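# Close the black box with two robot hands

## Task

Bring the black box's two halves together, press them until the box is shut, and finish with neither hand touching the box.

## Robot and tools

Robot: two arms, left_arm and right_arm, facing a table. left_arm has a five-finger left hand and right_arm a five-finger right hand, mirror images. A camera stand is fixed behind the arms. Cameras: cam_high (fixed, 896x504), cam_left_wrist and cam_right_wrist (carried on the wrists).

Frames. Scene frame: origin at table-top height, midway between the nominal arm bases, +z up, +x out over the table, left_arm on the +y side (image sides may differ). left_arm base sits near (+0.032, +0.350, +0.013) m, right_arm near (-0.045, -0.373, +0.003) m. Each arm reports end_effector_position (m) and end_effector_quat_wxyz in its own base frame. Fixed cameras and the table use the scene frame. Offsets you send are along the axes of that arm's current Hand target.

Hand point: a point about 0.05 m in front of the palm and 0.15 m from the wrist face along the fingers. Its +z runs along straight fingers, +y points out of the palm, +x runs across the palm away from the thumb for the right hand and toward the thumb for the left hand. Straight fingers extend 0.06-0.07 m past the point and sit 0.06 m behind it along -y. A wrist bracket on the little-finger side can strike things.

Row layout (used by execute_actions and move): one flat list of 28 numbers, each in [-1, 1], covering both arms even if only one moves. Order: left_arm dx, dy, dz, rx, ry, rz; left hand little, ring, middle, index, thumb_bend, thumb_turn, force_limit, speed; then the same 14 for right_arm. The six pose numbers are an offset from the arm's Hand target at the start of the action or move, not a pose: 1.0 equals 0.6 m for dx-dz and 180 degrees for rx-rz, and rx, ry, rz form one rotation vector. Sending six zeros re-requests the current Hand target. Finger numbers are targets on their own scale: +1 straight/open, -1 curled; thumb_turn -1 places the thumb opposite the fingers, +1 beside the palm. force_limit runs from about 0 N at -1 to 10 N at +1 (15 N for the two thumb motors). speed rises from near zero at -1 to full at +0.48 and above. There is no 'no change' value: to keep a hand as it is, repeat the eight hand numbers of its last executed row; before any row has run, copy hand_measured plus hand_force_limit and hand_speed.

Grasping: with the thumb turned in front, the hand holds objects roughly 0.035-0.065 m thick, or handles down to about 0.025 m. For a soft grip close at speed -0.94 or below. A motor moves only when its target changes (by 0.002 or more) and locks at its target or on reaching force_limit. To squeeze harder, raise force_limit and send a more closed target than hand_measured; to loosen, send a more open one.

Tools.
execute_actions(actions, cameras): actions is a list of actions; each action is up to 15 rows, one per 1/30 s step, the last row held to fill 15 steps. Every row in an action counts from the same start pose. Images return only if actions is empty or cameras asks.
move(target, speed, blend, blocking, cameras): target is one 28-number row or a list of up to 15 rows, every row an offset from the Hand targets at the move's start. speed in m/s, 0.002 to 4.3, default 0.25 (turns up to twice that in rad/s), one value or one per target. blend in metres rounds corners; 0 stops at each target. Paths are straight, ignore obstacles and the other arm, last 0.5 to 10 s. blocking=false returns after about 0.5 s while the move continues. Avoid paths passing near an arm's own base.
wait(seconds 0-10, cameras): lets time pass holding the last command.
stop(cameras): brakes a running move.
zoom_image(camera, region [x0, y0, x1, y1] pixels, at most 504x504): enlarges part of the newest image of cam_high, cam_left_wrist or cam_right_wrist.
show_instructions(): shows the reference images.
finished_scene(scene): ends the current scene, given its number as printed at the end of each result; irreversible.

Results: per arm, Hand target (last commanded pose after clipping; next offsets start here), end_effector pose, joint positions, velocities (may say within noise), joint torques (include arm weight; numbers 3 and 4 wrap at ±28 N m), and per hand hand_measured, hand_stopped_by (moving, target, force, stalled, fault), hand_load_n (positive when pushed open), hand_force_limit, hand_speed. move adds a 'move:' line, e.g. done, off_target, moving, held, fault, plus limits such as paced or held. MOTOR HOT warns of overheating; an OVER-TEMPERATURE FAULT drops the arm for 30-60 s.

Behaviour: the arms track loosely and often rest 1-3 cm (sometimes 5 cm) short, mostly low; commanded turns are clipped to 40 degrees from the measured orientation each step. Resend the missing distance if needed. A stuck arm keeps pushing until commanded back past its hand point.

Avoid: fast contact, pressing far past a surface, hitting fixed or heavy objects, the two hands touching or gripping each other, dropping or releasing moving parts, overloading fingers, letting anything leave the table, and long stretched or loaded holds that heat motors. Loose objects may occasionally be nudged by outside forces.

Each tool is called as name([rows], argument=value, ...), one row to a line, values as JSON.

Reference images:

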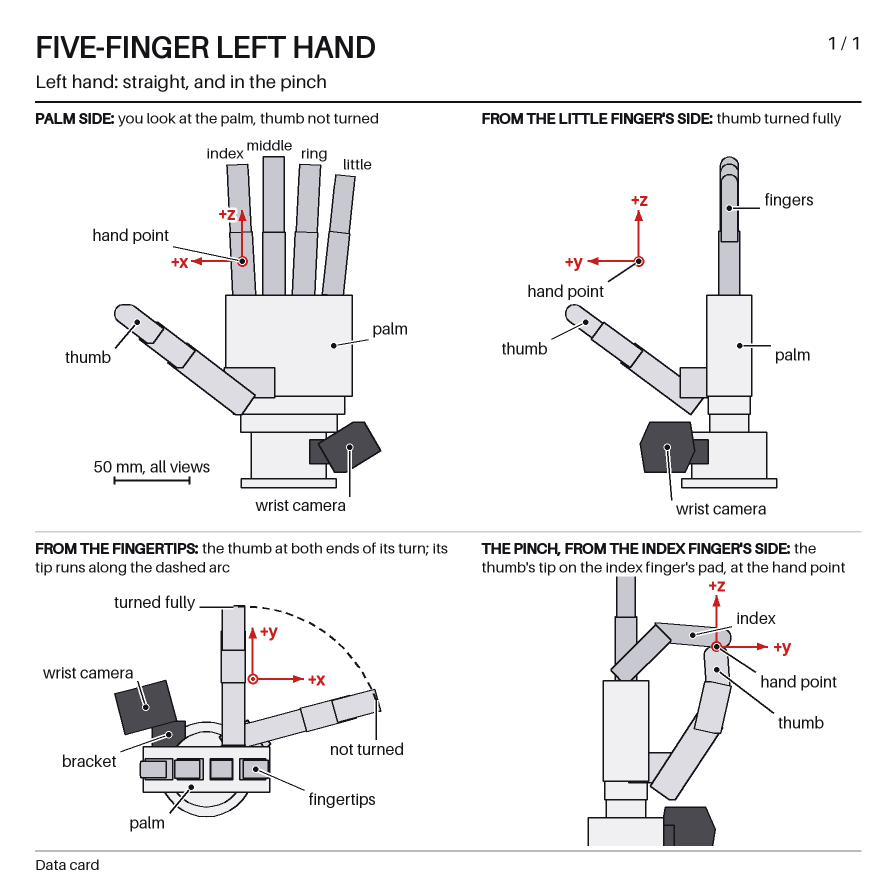

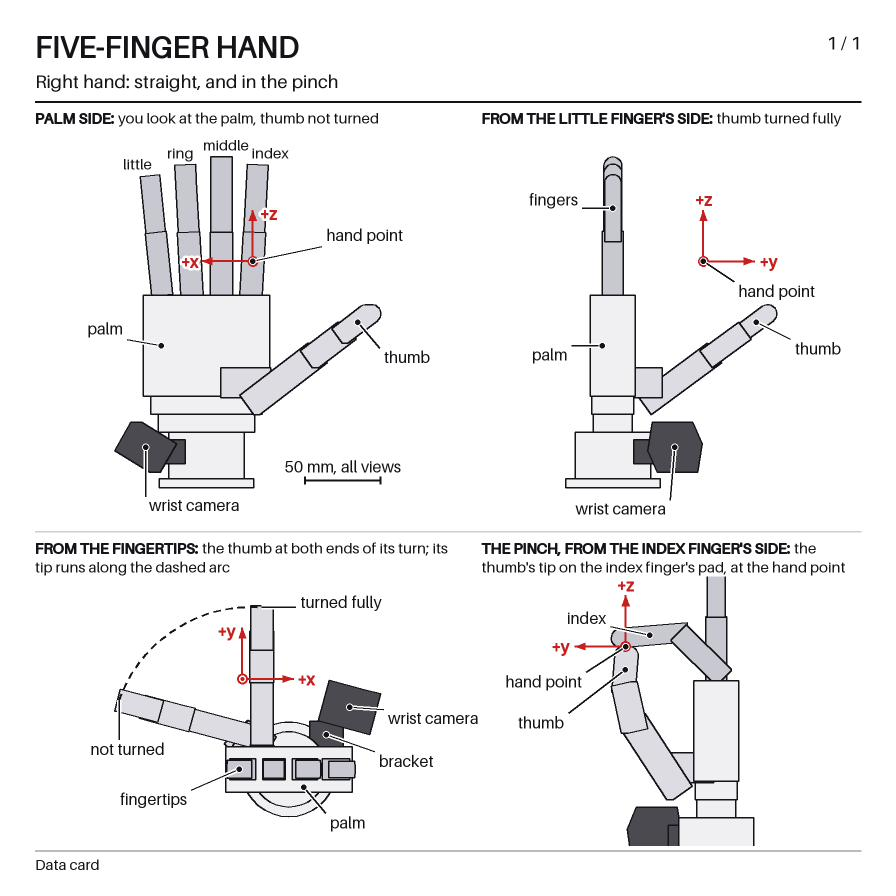

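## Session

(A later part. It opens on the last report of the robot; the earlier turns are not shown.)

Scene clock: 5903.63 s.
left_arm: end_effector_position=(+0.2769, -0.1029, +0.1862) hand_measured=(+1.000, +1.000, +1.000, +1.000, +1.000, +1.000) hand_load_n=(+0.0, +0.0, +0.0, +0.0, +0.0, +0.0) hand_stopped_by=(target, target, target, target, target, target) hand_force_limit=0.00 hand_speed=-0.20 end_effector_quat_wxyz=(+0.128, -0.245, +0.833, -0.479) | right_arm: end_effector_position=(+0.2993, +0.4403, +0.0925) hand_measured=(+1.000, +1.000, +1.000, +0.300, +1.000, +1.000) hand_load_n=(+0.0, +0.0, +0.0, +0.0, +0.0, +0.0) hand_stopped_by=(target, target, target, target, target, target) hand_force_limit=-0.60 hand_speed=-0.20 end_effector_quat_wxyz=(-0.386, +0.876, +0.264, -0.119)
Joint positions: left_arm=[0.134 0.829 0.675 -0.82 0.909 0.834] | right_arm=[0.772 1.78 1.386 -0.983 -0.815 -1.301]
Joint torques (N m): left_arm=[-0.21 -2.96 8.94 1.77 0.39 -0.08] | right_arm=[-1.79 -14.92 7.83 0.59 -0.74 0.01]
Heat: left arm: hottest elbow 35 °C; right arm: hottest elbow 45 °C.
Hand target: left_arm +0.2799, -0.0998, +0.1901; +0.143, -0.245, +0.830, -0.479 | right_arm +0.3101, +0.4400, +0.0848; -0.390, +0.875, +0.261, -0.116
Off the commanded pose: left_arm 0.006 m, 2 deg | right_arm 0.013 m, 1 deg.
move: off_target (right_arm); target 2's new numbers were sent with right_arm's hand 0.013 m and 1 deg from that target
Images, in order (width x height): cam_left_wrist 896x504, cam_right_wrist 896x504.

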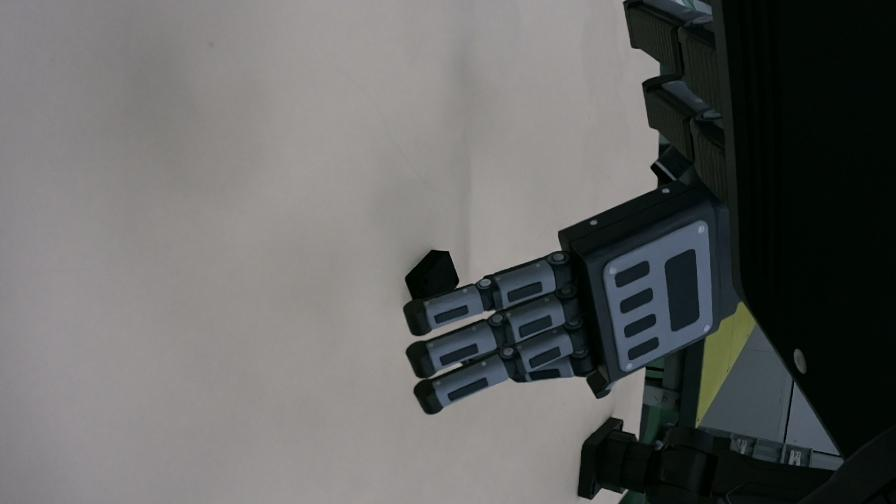

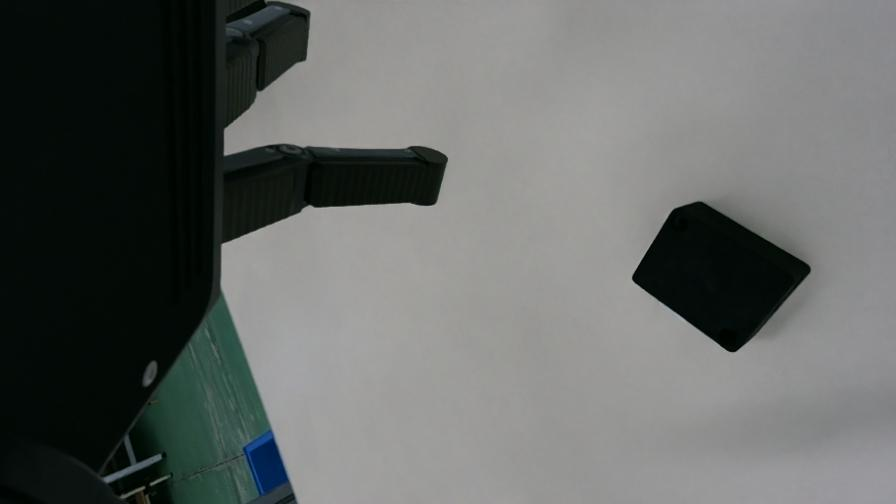

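move(target=[0,0,0,0,0,0,1,1,1,1,1,1,0,-0.2,-0.0100,0.0682,0.0412,0,0,0,1,1,1,0.3,1,1,-0.6,-0.2], speed=0.12, cameras=["cam_right_wrist"])

zoom_image(camera="cam_right_wrist", region=[500, 150, 740, 370])

Scene clock: 5919.20 s.
left_arm: end_effector_position=(+0.2769, -0.1029, +0.1862) hand_measured=(+1.000, +1.000, +1.000, +1.000, +1.000, +1.000) hand_load_n=(+0.0, +0.0, +0.0, +0.0, +0.0, +0.0) hand_stopped_by=(target, target, target, target, target, target) hand_force_limit=0.00 hand_speed=-0.20 end_effector_quat_wxyz=(+0.128, -0.245, +0.833, -0.479) | right_arm: end_effector_position=(+0.2991, +0.4291, +0.0429) hand_measured=(+1.000, +1.000, +1.000, +0.300, +1.000, +1.000) hand_load_n=(+0.0, +0.0, +0.0, +0.0, +0.0, +0.0) hand_stopped_by=(target, target, target, target, target, target) hand_force_limit=-0.60 hand_speed=-0.20 end_effector_quat_wxyz=(-0.385, +0.877, +0.261, -0.122)
Joint positions: left_arm=[0.134 0.829 0.675 -0.82 0.909 0.834] | right_arm=[0.757 1.825 1.306 -0.88 -0.818 -1.318]
Joint torques (N m): left_arm=[-0.26 -3.31 8.98 1.66 0.37 -0.08] | right_arm=[-1.96 -14.97 7.57 0.54 -0.75 -0.05]
Heat: left arm: hottest elbow 35 °C; right arm: hottest elbow 44 °C.
Hand target: left_arm +0.2799, -0.0998, +0.1901; +0.143, -0.245, +0.830, -0.479 | right_arm +0.3100, +0.4293, +0.0378; -0.390, +0.875, +0.261, -0.116
Off the commanded pose: left_arm 0.006 m, 2 deg | right_arm 0.012 m, 1 deg.
move: off_target (right_arm)
Images, in order (width x height): cam_right_wrist 896x504.

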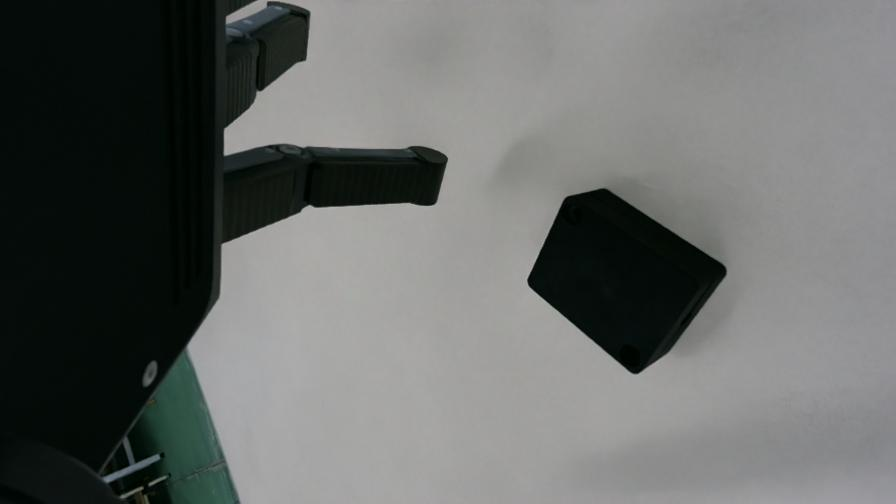

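Scaled by 2.100 from the camera's 896x504 image, which has a finer 1280x720 frame.

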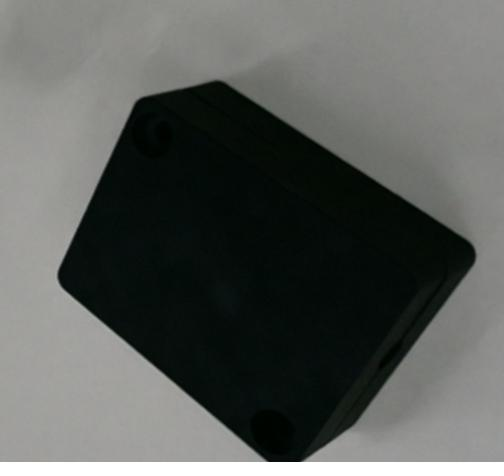

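zoom_image(camera="cam_right_wrist", region=[630, 240, 740, 380])

zoom_image(camera="cam_right_wrist", region=[550, 175, 690, 285])

Scaled by 3.600 from the camera's 896x504 image, which has a finer 1280x720 frame.

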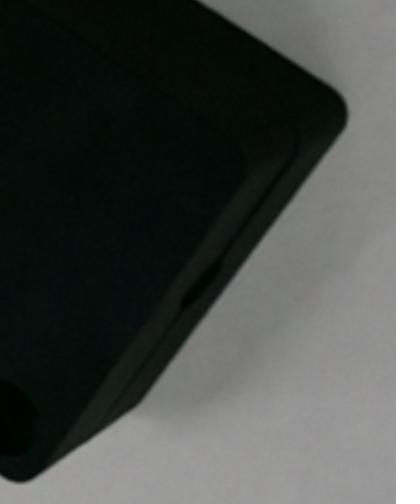

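Scaled by 3.600 from the camera's 896x504 image, which has a finer 1280x720 frame.

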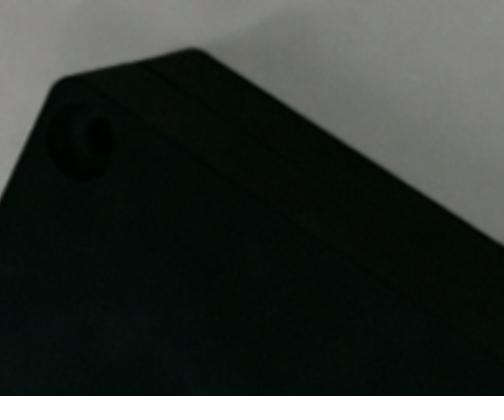

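zoom_image(camera="cam_right_wrist", region=[680, 250, 730, 310])

zoom_image(camera="cam_right_wrist", region=[640, 300, 700, 370])

Scaled by 8.400 from the camera's 896x504 image, which has a finer 1280x720 frame.

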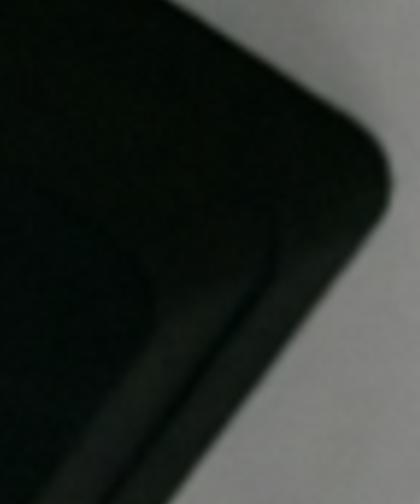

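Scaled by 7.200 from the camera's 896x504 image, which has a finer 1280x720 frame.

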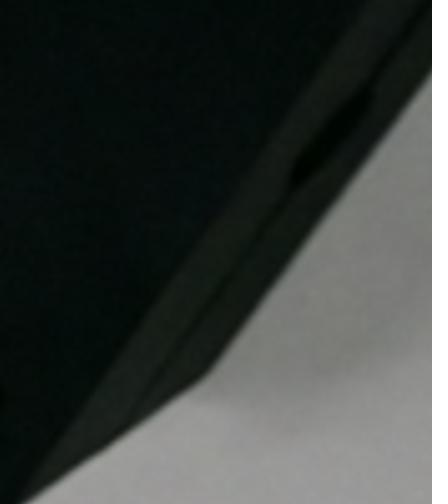

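move([
  [0,0,0,0,0,0,1,1,1,1,1,1,0,-0.2,0,-0.1238,-0.1115,0,0,0,1,1,1,1,1,1,-0.6,-0.2],
  [0,0,0,0,0,0,1,1,1,1,1,1,0,-0.2,-0.0870,-0.1367,-0.0973,0,0.3897,0.3509,1,1,1,1,1,1,-0.6,-0.2],
], speed=0.3, cameras=["cam_right_wrist"])

Scene clock: 5993.00 s.
left_arm: end_effector_position=(+0.2769, -0.1029, +0.1862) hand_measured=(+1.000, +1.000, +1.000, +1.000, +1.000, +1.000) hand_load_n=(+0.0, +0.0, +0.0, +0.0, +0.0, +0.0) hand_stopped_by=(target, target, target, target, target, target) hand_force_limit=0.00 hand_speed=-0.20 end_effector_quat_wxyz=(+0.128, -0.245, +0.833, -0.479) | right_arm: end_effector_position=(+0.2593, +0.4054, +0.1218) hand_measured=(+1.000, +1.000, +1.000, +1.000, +1.000, +1.000) hand_load_n=(+0.0, +0.0, +0.0, +0.0, +0.0, +0.0) hand_stopped_by=(target, target, target, target, target, target) hand_force_limit=-0.60 hand_speed=-0.20 end_effector_quat_wxyz=(-0.338, +0.794, -0.461, +0.208)
Joint positions: left_arm=[0.134 0.829 0.675 -0.82 0.909 0.834] | right_arm=[1.063 1.294 0.865 -0.41 0.404 0.388]
Joint torques (N m): left_arm=[-0.09 -3.14 9.03 1.77 0.39 -0.04] | right_arm=[-0.32 -10.23 9.35 0.4 0.54 0.19]
Heat: left arm: hottest elbow 35 °C; right arm: hottest elbow 44 °C.
Hand target: left_arm +0.2799, -0.0998, +0.1901; +0.143, -0.245, +0.830, -0.479 | right_arm +0.2600, +0.4102, +0.1378; -0.351, +0.786, -0.465, +0.207
Off the commanded pose: left_arm 0.006 m, 2 deg | right_arm 0.017 m, 2 deg.
move: off_target (right_arm)
Images, in order (width x height): cam_right_wrist 896x504.

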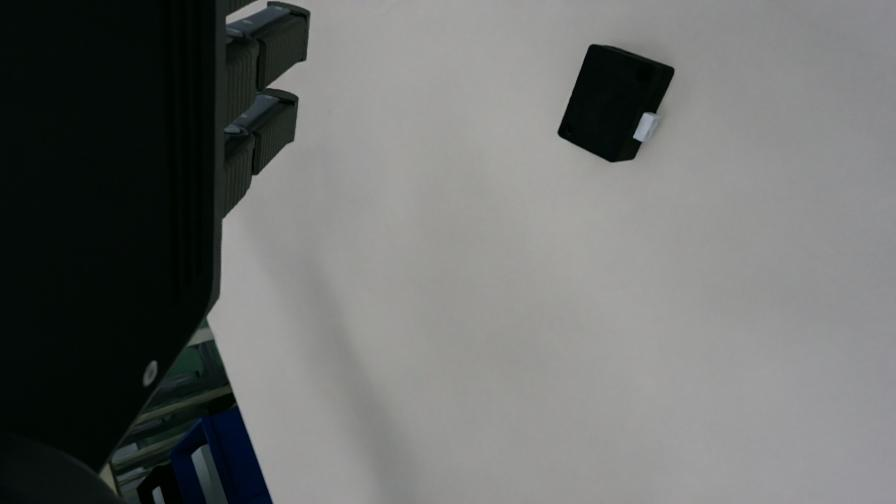

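zoom_image(camera="cam_right_wrist", region=[550, 35, 690, 175])

Scaled by 3.600 from the camera's 896x504 image, which has a finer 1280x720 frame.

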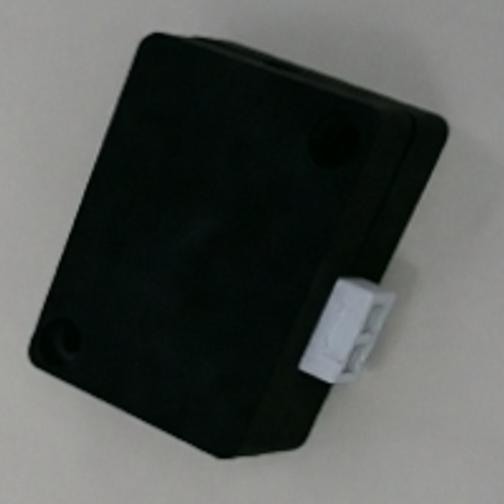

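move(target=[0,0,0,0,0,0,1,1,1,1,1,1,0,-0.2,0.0188,0.0319,-0.0105,-0.2667,0,0,1,1,1,1,1,-1,-0.6,-0.2], speed=0.2, cameras=["cam_right_wrist", "cam_left_wrist"])

zoom_image(camera="cam_right_wrist", region=[220, 0, 420, 200])

Scene clock: 6020.43 s.
left_arm: end_effector_position=(+0.2769, -0.1029, +0.1862) hand_measured=(+1.000, +1.000, +1.000, +1.000, +1.000, +1.000) hand_load_n=(+0.0, +0.0, +0.0, +0.0, +0.0, +0.0) hand_stopped_by=(target, target, target, target, target, target) hand_force_limit=0.00 hand_speed=-0.20 end_effector_quat_wxyz=(+0.128, -0.245, +0.833, -0.479) | right_arm: end_effector_position=(+0.2385, +0.3816, +0.1190) hand_measured=(+1.000, +1.000, +1.000, +1.000, +1.000, -1.000) hand_load_n=(+0.0, +0.0, +0.0, +0.0, +0.0, +0.0) hand_stopped_by=(target, target, target, target, target, target) hand_force_limit=-0.60 hand_speed=-0.20 end_effector_quat_wxyz=(+0.009, +0.859, -0.512, +0.001)
Joint positions: left_arm=[0.134 0.829 0.675 -0.82 0.909 0.834] | right_arm=[0.899 1.679 1.379 -1.288 0.004 0.403]
Joint torques (N m): left_arm=[0.03 -3.08 8.9 1.73 0.38 -0.06] | right_arm=[-1.67 -13.33 10.96 -0.76 -0.07 -0.04]
Heat: left arm: hottest elbow 35 °C; right arm: hottest elbow 44 °C.
Hand target: left_arm +0.2799, -0.0998, +0.1901; +0.143, -0.245, +0.830, -0.479 | right_arm +0.2501, +0.3919, +0.1277; -0.001, +0.861, -0.509, +0.000
Off the commanded pose: left_arm 0.006 m, 2 deg | right_arm 0.018 m, 1 deg.
move: off_target (right_arm)
Images, in order (width x height): cam_left_wrist 896x504, cam_right_wrist 896x504.

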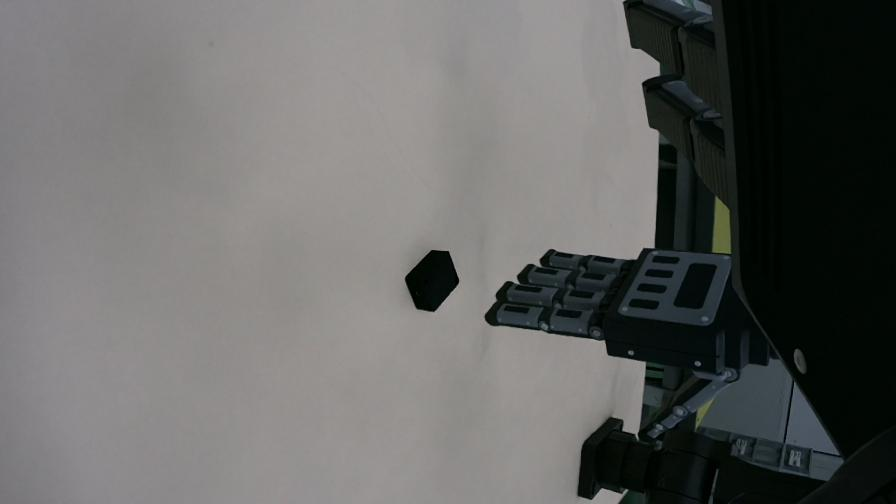

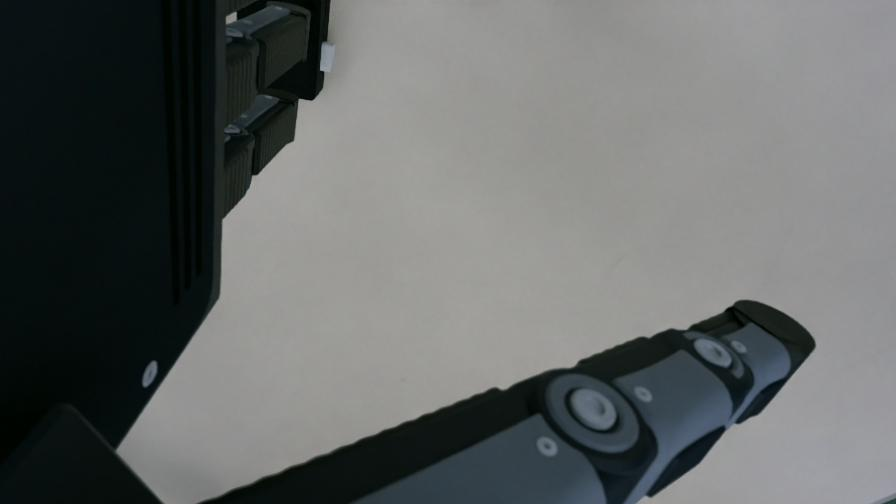

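Scaled by 2.520 from the camera's 896x504 image, which has a finer 1280x720 frame.

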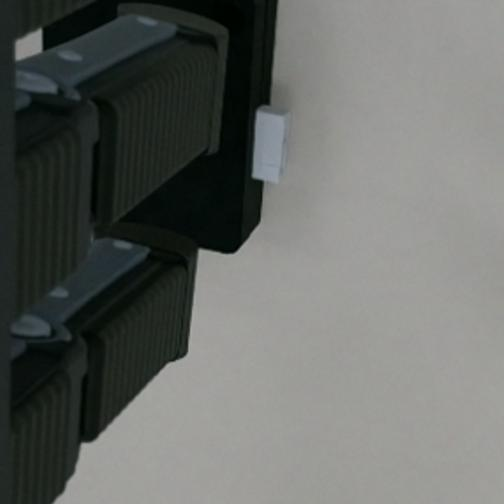

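move(target=[0,0,0,0,0,0,1,1,1,1,1,1,0,-0.2,0.005,-0.0268,0.0400,0,0,0,1,1,1,1,1,-1,-0.6,-0.2], speed=0.1, cameras=["cam_right_wrist", "cam_left_wrist"])

zoom_image(camera="cam_right_wrist", region=[220, 0, 420, 200])

Scene clock: 6041.73 s.
left_arm: end_effector_position=(+0.2769, -0.1029, +0.1862) hand_measured=(+1.000, +1.000, +1.000, +1.000, +1.000, +1.000) hand_load_n=(-0.5, +0.0, +0.0, +0.0, +0.0, +0.0) hand_stopped_by=(target, target, target, target, target, target) hand_force_limit=0.00 hand_speed=-0.20 end_effector_quat_wxyz=(+0.128, -0.245, +0.833, -0.479) | right_arm: end_effector_position=(+0.2466, +0.3840, +0.0967) hand_measured=(+1.000, +1.000, +1.000, +1.000, +1.000, -1.000) hand_load_n=(+0.0, +0.0, +0.0, +0.0, +0.0, +0.0) hand_stopped_by=(target, target, target, target, target, target) hand_force_limit=-0.60 hand_speed=-0.20 end_effector_quat_wxyz=(+0.021, +0.861, -0.508, -0.001)
Joint positions: left_arm=[0.134 0.829 0.675 -0.82 0.909 0.834] | right_arm=[0.89 1.733 1.385 -1.265 0.004 0.386]
Joint torques (N m): left_arm=[0.38 -3.02 8.91 1.74 0.36 -0.05] | right_arm=[-1.38 -14.15 10.71 0.14 -0.05 -0.03]
Heat: left arm: hottest elbow 35 °C; right arm: hottest elbow 50 °C.
Hand target: left_arm +0.2799, -0.0998, +0.1901; +0.143, -0.245, +0.830, -0.479 | right_arm +0.2657, +0.3971, +0.1037; -0.001, +0.861, -0.509, +0.000
Off the commanded pose: left_arm 0.006 m, 2 deg | right_arm 0.024 m, 2 deg.
move: off_target (right_arm)
Images, in order (width x height): cam_left_wrist 896x504, cam_right_wrist 896x504.

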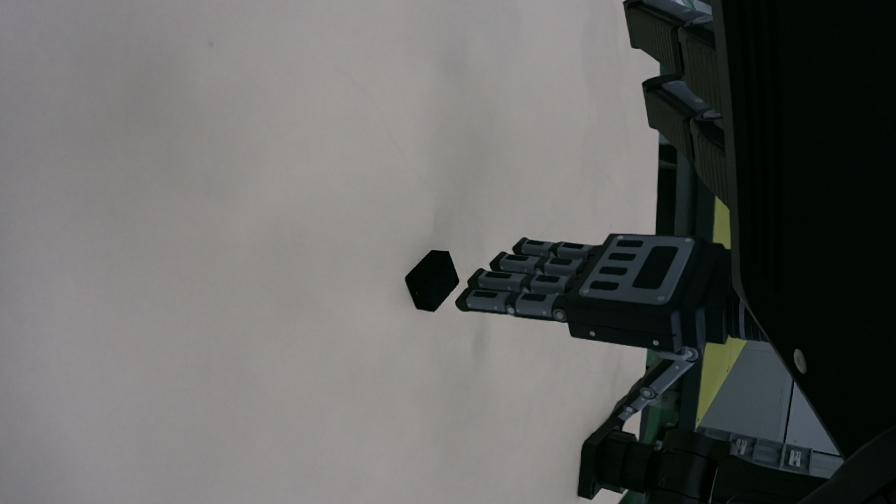

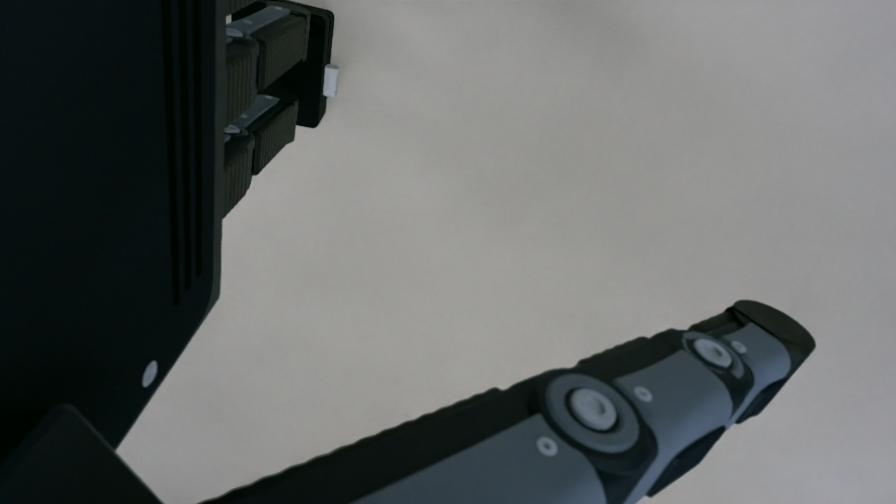

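Scaled by 2.520 from the camera's 896x504 image, which has a finer 1280x720 frame.

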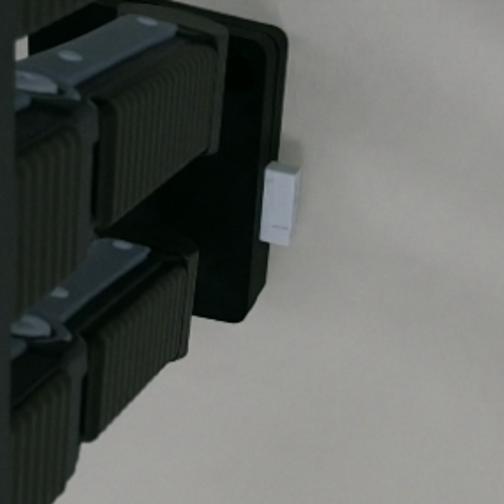

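move(target=[0,0,0,0,0,0,1,1,1,1,1,1,0,-0.2,0.001,-0.0133,0.0180,0,0,0,1,1,1,1,1,-1,-0.6,-0.2], speed=0.1, cameras=["cam_right_wrist"])

zoom_image(camera="cam_right_wrist", region=[220, 0, 420, 200])

Scene clock: 6056.03 s.
left_arm: end_effector_position=(+0.2769, -0.1029, +0.1862) hand_measured=(+1.000, +1.000, +1.000, +1.000, +1.000, +1.000) hand_load_n=(+0.0, +0.0, +0.0, +0.0, +0.0, +0.0) hand_stopped_by=(target, target, target, target, target, target) hand_force_limit=0.00 hand_speed=-0.20 end_effector_quat_wxyz=(+0.128, -0.245, +0.833, -0.479) | right_arm: end_effector_position=(+0.2529, +0.3868, +0.0864) hand_measured=(+1.000, +1.000, +1.000, +1.000, +1.000, -1.000) hand_load_n=(+0.0, +0.0, +0.0, +0.0, +0.0, +0.0) hand_stopped_by=(target, target, target, target, target, target) hand_force_limit=-0.60 hand_speed=-0.20 end_effector_quat_wxyz=(+0.021, +0.861, -0.508, -0.001)
Joint positions: left_arm=[0.134 0.829 0.675 -0.82 0.909 0.834] | right_arm=[0.884 1.757 1.389 -1.245 0.004 0.38]
Joint torques (N m): left_arm=[0.09 -2.96 8.84 1.77 0.39 -0.07] | right_arm=[-2.43 -14.04 10.81 0.12 -0.06 -0.06]
Heat: left arm: hottest elbow 35 °C; right arm: hottest elbow 50 °C.
Hand target: left_arm +0.2799, -0.0998, +0.1901; +0.143, -0.245, +0.830, -0.479 | right_arm +0.2730, +0.4004, +0.0930; -0.001, +0.861, -0.509, +0.000
Off the commanded pose: left_arm 0.006 m, 2 deg | right_arm 0.025 m, 2 deg.
move: off_target (right_arm)
Images, in order (width x height): cam_right_wrist 896x504.

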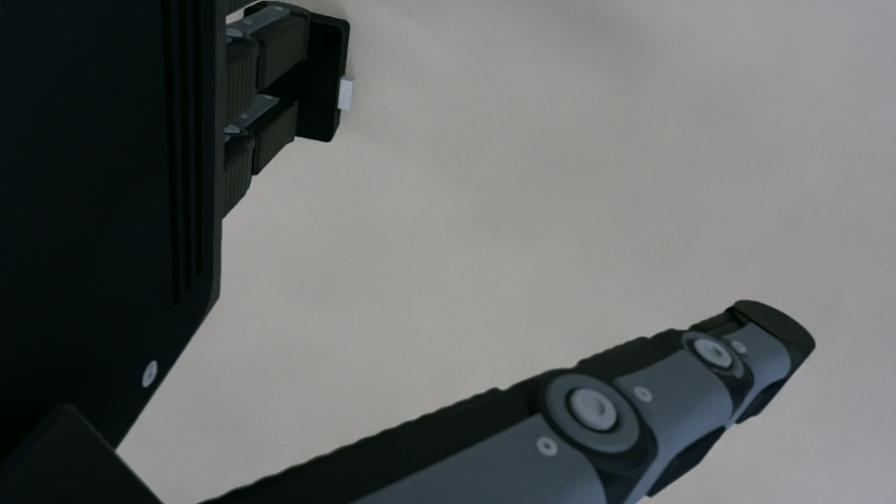

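Scaled by 2.520 from the camera's 896x504 image, which has a finer 1280x720 frame.

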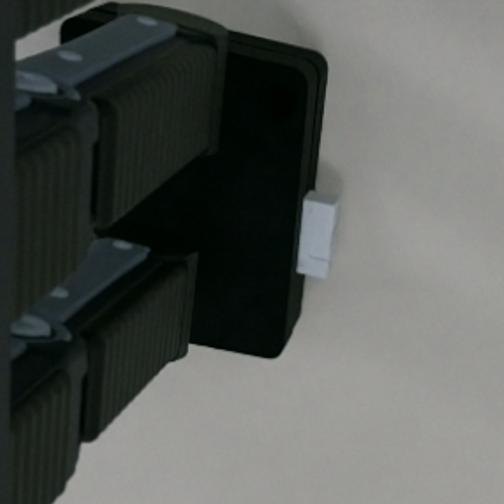

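move([
  [0,0,0,0,0,0,1,1,1,1,1,1,0,-0.2,0.0020,0.0450,-0.0150,0,0,0,1,1,1,1,1,-1,-0.6,-0.2],
  [0,0,0,0,0,0,1,1,1,1,1,1,0,-0.2,0.0020,0.0310,0.0183,0,0,0,1,1,1,1,1,-1,-0.6,-0.2],
], speed=0.1, cameras=["cam_right_wrist"])

zoom_image(camera="cam_right_wrist", region=[220, 0, 420, 200])

Scene clock: 6073.50 s.
left_arm: end_effector_position=(+0.2769, -0.1029, +0.1862) hand_measured=(+1.000, +1.000, +1.000, +1.000, +1.000, +1.000) hand_load_n=(+0.0, +0.0, +0.0, +0.0, +0.0, -0.5) hand_stopped_by=(target, target, target, target, target, target) hand_force_limit=0.00 hand_speed=-0.20 end_effector_quat_wxyz=(+0.128, -0.245, +0.833, -0.479) | right_arm: end_effector_position=(+0.2531, +0.3871, +0.0840) hand_measured=(+1.000, +1.000, +1.000, +1.000, +1.000, -1.000) hand_load_n=(+0.0, +0.0, +0.0, +0.0, +0.0, +0.0) hand_stopped_by=(target, target, target, target, target, target) hand_force_limit=-0.60 hand_speed=-0.20 end_effector_quat_wxyz=(+0.005, +0.861, -0.508, +0.001)
Joint positions: left_arm=[0.134 0.829 0.675 -0.82 0.909 0.834] | right_arm=[0.884 1.737 1.36 -1.202 0.004 0.38]
Joint torques (N m): left_arm=[-0.38 -3.08 8.9 1.78 0.38 -0.07] | right_arm=[-0.97 -14.74 7.42 0.23 -0.07 0.08]
Heat: left arm: hottest elbow 35 °C; right arm: hottest elbow 52 °C.
Hand target: left_arm +0.2799, -0.0998, +0.1901; +0.143, -0.245, +0.830, -0.479 | right_arm +0.2573, +0.3904, +0.0820; -0.001, +0.861, -0.509, +0.000
Off the commanded pose: left_arm 0.006 m, 2 deg | right_arm 0.006 m, 1 deg.
move: done
Images, in order (width x height): cam_right_wrist 896x504.

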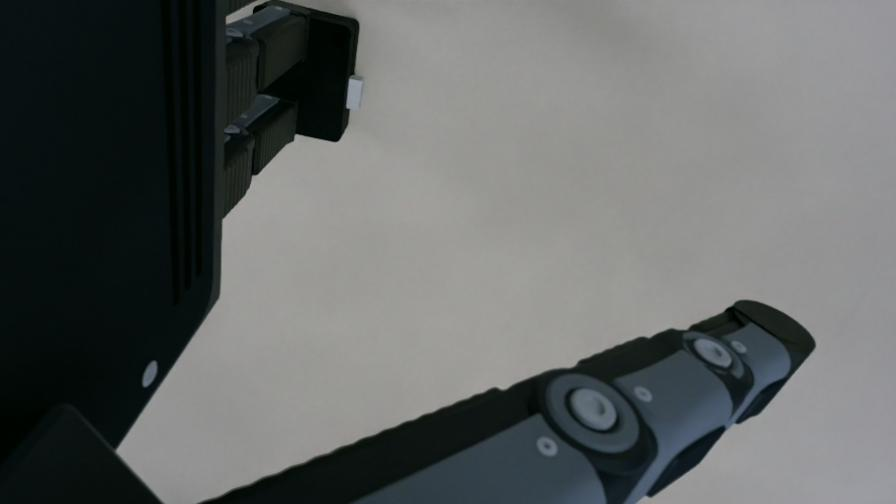

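Scaled by 2.520 from the camera's 896x504 image, which has a finer 1280x720 frame.

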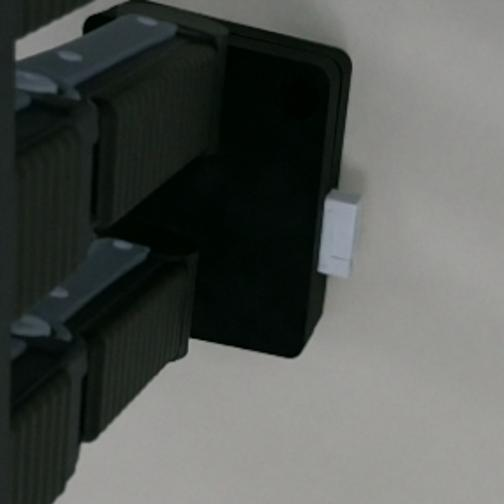

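move([
  [0,0,0,0,0,0,1,1,1,1,1,1,0,-0.2,0,0,0.0300,0,0,0,1,1,1,1,1,-1,-0.6,-0.2],
  [0,0,0,0,0,0,1,1,1,1,1,1,0,-0.2,0,0,0.0730,0,0,0,1,1,1,1,1,-1,-0.6,-0.2],
], speed=0.04, cameras=["cam_right_wrist", "cam_left_wrist"])

zoom_image(camera="cam_right_wrist", region=[220, 0, 420, 200])

zoom_image(camera="cam_left_wrist", region=[380, 220, 520, 340])

Scene clock: 6092.83 s.
left_arm: end_effector_position=(+0.2769, -0.1029, +0.1862) hand_measured=(+1.000, +1.000, +1.000, +1.000, +1.000, +1.000) hand_load_n=(+0.0, +0.0, +0.0, +0.0, +0.0, -0.5) hand_stopped_by=(target, target, target, target, target, target) hand_force_limit=0.00 hand_speed=-0.20 end_effector_quat_wxyz=(+0.128, -0.245, +0.833, -0.479) | right_arm: end_effector_position=(+0.2632, +0.3999, +0.0741) hand_measured=(+1.000, +1.000, +1.000, +1.000, +1.000, -1.000) hand_load_n=(+0.0, +0.0, -1.0, +0.0, +0.0, +0.0) hand_stopped_by=(target, target, target, target, target, target) hand_force_limit=-0.60 hand_speed=-0.20 end_effector_quat_wxyz=(-0.033, +0.861, -0.508, +0.006)
Joint positions: left_arm=[0.134 0.829 0.675 -0.82 0.909 0.834] | right_arm=[0.884 1.734 1.336 -1.105 0.002 0.38]
Joint torques (N m): left_arm=[-0.62 -2.61 8.92 1.58 0.37 -0.05] | right_arm=[-0.62 -11.16 4.93 0.58 0.03 0.08]
Heat: left arm: hottest elbow 35 °C; right arm: hottest elbow 48 °C.
Hand target: left_arm +0.2799, -0.0998, +0.1901; +0.143, -0.245, +0.830, -0.479 | right_arm +0.2573, +0.3904, +0.0382; -0.001, +0.861, -0.509, +0.000
Off the commanded pose: left_arm 0.006 m, 2 deg | right_arm 0.038 m, 4 deg.
move: off_target (right_arm)
Images, in order (width x height): cam_left_wrist 896x504, cam_right_wrist 896x504.

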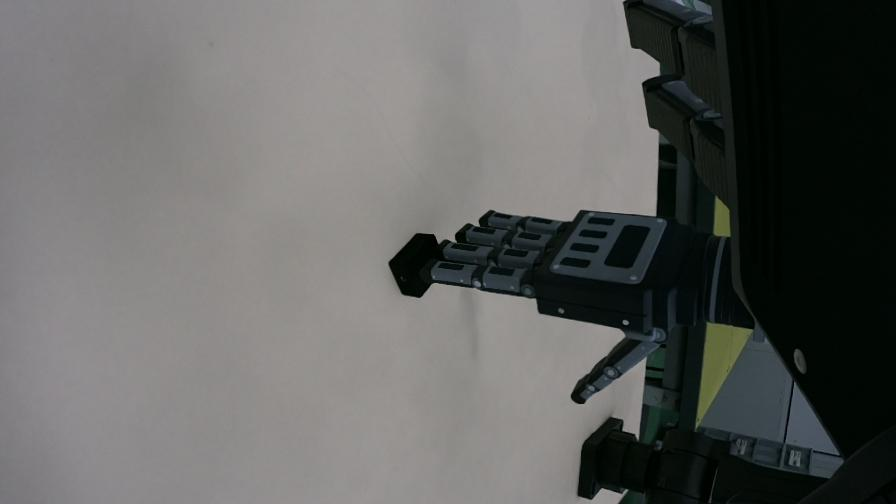

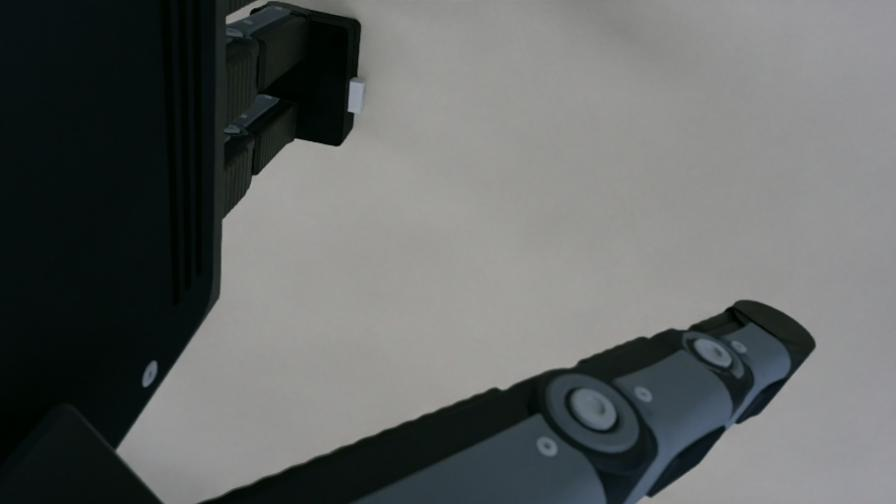

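Scaled by 2.520 from the camera's 896x504 image, which has a finer 1280x720 frame.

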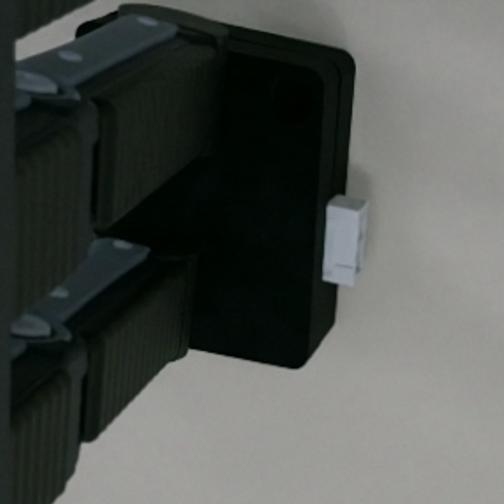

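Scaled by 3.600 from the camera's 896x504 image, which has a finer 1280x720 frame.

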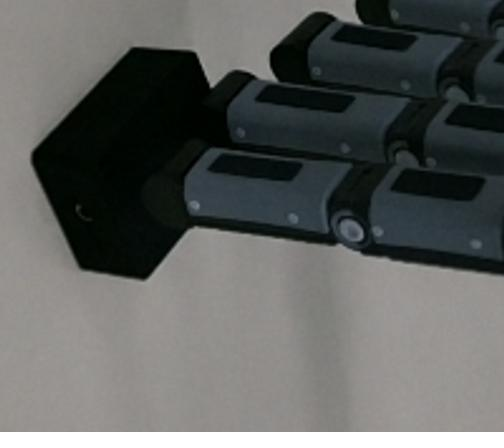

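zoom_image(camera="cam_right_wrist", region=[310, 0, 370, 150])

Scaled by 3.360 from the camera's 896x504 image, which has a finer 1280x720 frame.

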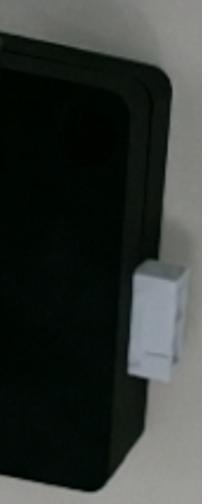

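move([
  [0,0,0,0,0,0,1,1,1,1,1,1,0,-0.2,0,0,-0.0700,0,0,0,1,1,1,1,1,-1,-0.6,-0.2],
  [0,0,0,0,0,0,1,1,1,1,1,1,0,-0.2,0,-0.0100,-0.1500,0,0,0,1,1,1,1,1,-1,-0.6,-0.2],
  [0,0,0,0,0,0,1,1,1,1,1,1,0,-0.2,0,-0.0500,-0.1500,0.2667,0,0,1,1,1,0.3,1,1,-0.6,-0.2],
], speed=[0.06,0.1,0.2], cameras=["cam_right_wrist", "cam_left_wrist"])

Scene clock: 6112.53 s.
left_arm: end_effector_position=(+0.2769, -0.1029, +0.1862) hand_measured=(+1.000, +1.000, +1.000, +1.000, +1.000, +1.000) hand_load_n=(+0.0, +0.0, +0.0, +0.0, +0.0, +0.0) hand_stopped_by=(target, target, target, target, target, target) hand_force_limit=0.00 hand_speed=-0.20 end_effector_quat_wxyz=(+0.128, -0.245, +0.833, -0.479) | right_arm: end_effector_position=(+0.2808, +0.3992, +0.1109) hand_measured=(+1.000, +1.000, +1.000, +0.300, +1.000, +1.000) hand_load_n=(+0.0, +0.0, +0.0, +0.0, +0.0, -0.5) hand_stopped_by=(target, target, target, target, target, target) hand_force_limit=-0.60 hand_speed=-0.20 end_effector_quat_wxyz=(-0.329, +0.793, -0.471, +0.203)
Joint positions: left_arm=[0.134 0.829 0.675 -0.82 0.909 0.834] | right_arm=[1.004 1.331 0.874 -0.391 0.363 0.367]
Joint torques (N m): left_arm=[-0.26 -3.02 8.99 1.65 0.39 -0.06] | right_arm=[-0.38 -11.63 8.35 1.59 0.53 -0.03]
Heat: left arm: hottest elbow 35 °C; right arm: hottest elbow 45 °C.
Hand target: left_arm +0.2799, -0.0998, +0.1901; +0.143, -0.245, +0.830, -0.479 | right_arm +0.2835, +0.4048, +0.1282; -0.351, +0.786, -0.465, +0.207
Off the commanded pose: left_arm 0.006 m, 2 deg | right_arm 0.018 m, 3 deg.
move: off_target (right_arm); target 3's new numbers were sent with right_arm's hand 0.018 m and 3 deg from that target
Images, in order (width x height): cam_left_wrist 896x504, cam_right_wrist 896x504.

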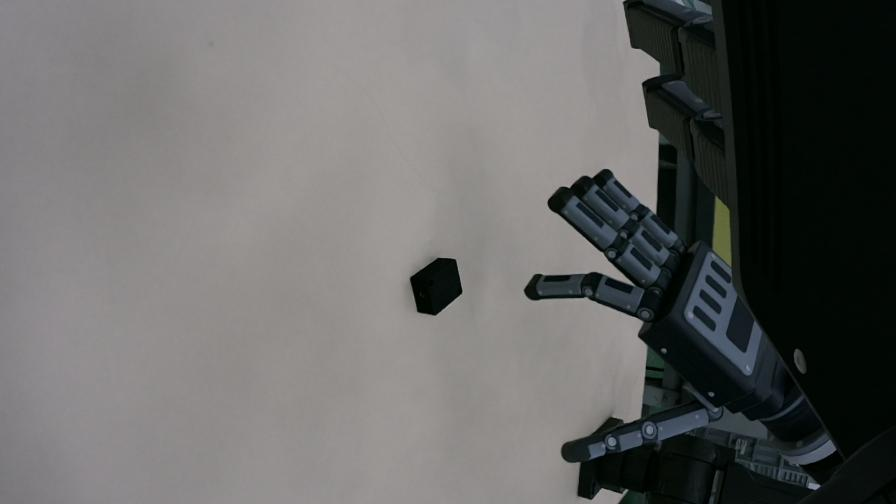

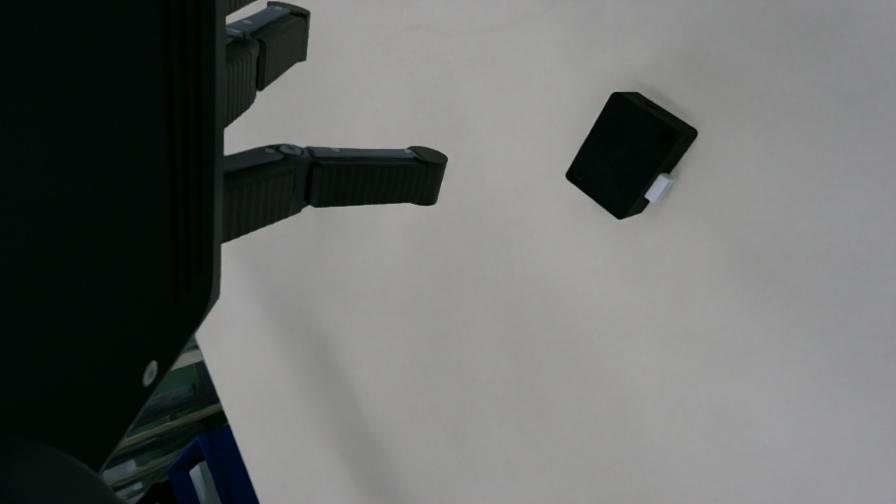

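move(target=[0,0,0,0,0,0,1,1,1,1,1,1,0,-0.2,0.0217,0.0399,0.1201,0,0,0,1,1,1,0.3,1,1,-0.6,-0.2], speed=0.15, cameras=["cam_right_wrist"])

zoom_image(camera="cam_right_wrist", region=[500, 150, 740, 370])

Scene clock: 6125.07 s.
left_arm: end_effector_position=(+0.2769, -0.1029, +0.1862) hand_measured=(+1.000, +1.000, +1.000, +1.000, +1.000, +1.000) hand_load_n=(+0.0, +0.0, +0.0, +0.0, +0.0, -0.5) hand_stopped_by=(target, target, target, target, target, target) hand_force_limit=0.00 hand_speed=-0.20 end_effector_quat_wxyz=(+0.128, -0.245, +0.833, -0.479) | right_arm: end_effector_position=(+0.3130, +0.4078, +0.0595) hand_measured=(+1.000, +1.000, +1.000, +0.300, +1.000, +1.000) hand_load_n=(+0.0, +0.0, +0.0, +0.0, +0.0, -0.5) hand_stopped_by=(target, target, target, target, target, target) hand_force_limit=-0.60 hand_speed=-0.20 end_effector_quat_wxyz=(-0.343, +0.789, -0.467, +0.204)
Joint positions: left_arm=[0.134 0.829 0.675 -0.82 0.909 0.834] | right_arm=[0.948 1.464 0.834 -0.171 0.322 0.314]
Joint torques (N m): left_arm=[-0.09 -3.55 8.94 1.73 0.36 -0.04] | right_arm=[-1.67 -9.93 8.2 1.73 0.13 -0.02]
Heat: left arm: hottest elbow 35 °C; right arm: hottest elbow 45 °C.
Hand target: left_arm +0.2799, -0.0998, +0.1901; +0.143, -0.245, +0.830, -0.479 | right_arm +0.3227, +0.4116, +0.0622; -0.351, +0.786, -0.465, +0.207
Off the commanded pose: left_arm 0.006 m, 2 deg | right_arm 0.011 m, 1 deg.
move: off_target (right_arm)
Images, in order (width x height): cam_right_wrist 896x504.

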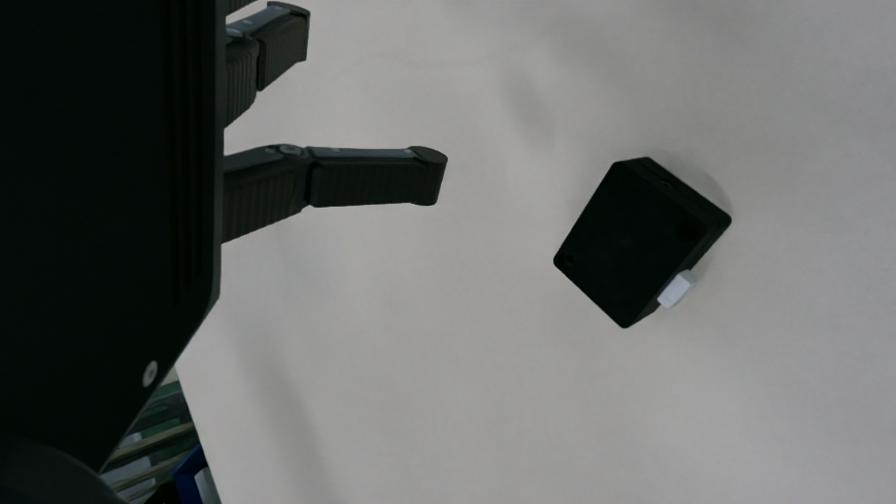

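Scaled by 2.100 from the camera's 896x504 image, which has a finer 1280x720 frame.

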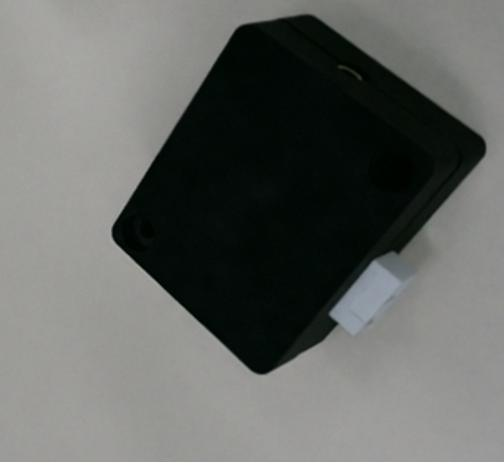

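zoom_image(camera="cam_right_wrist", region=[610, 150, 740, 260])

zoom_image(camera="cam_right_wrist", region=[660, 180, 740, 260])

Scaled by 3.877 from the camera's 896x504 image, which has a finer 1280x720 frame.

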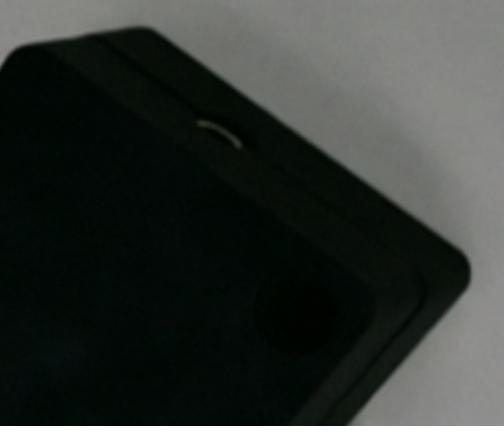

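Scaled by 6.300 from the camera's 896x504 image, which has a finer 1280x720 frame.

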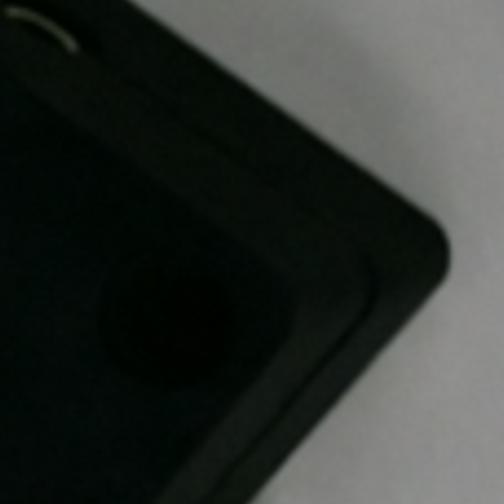

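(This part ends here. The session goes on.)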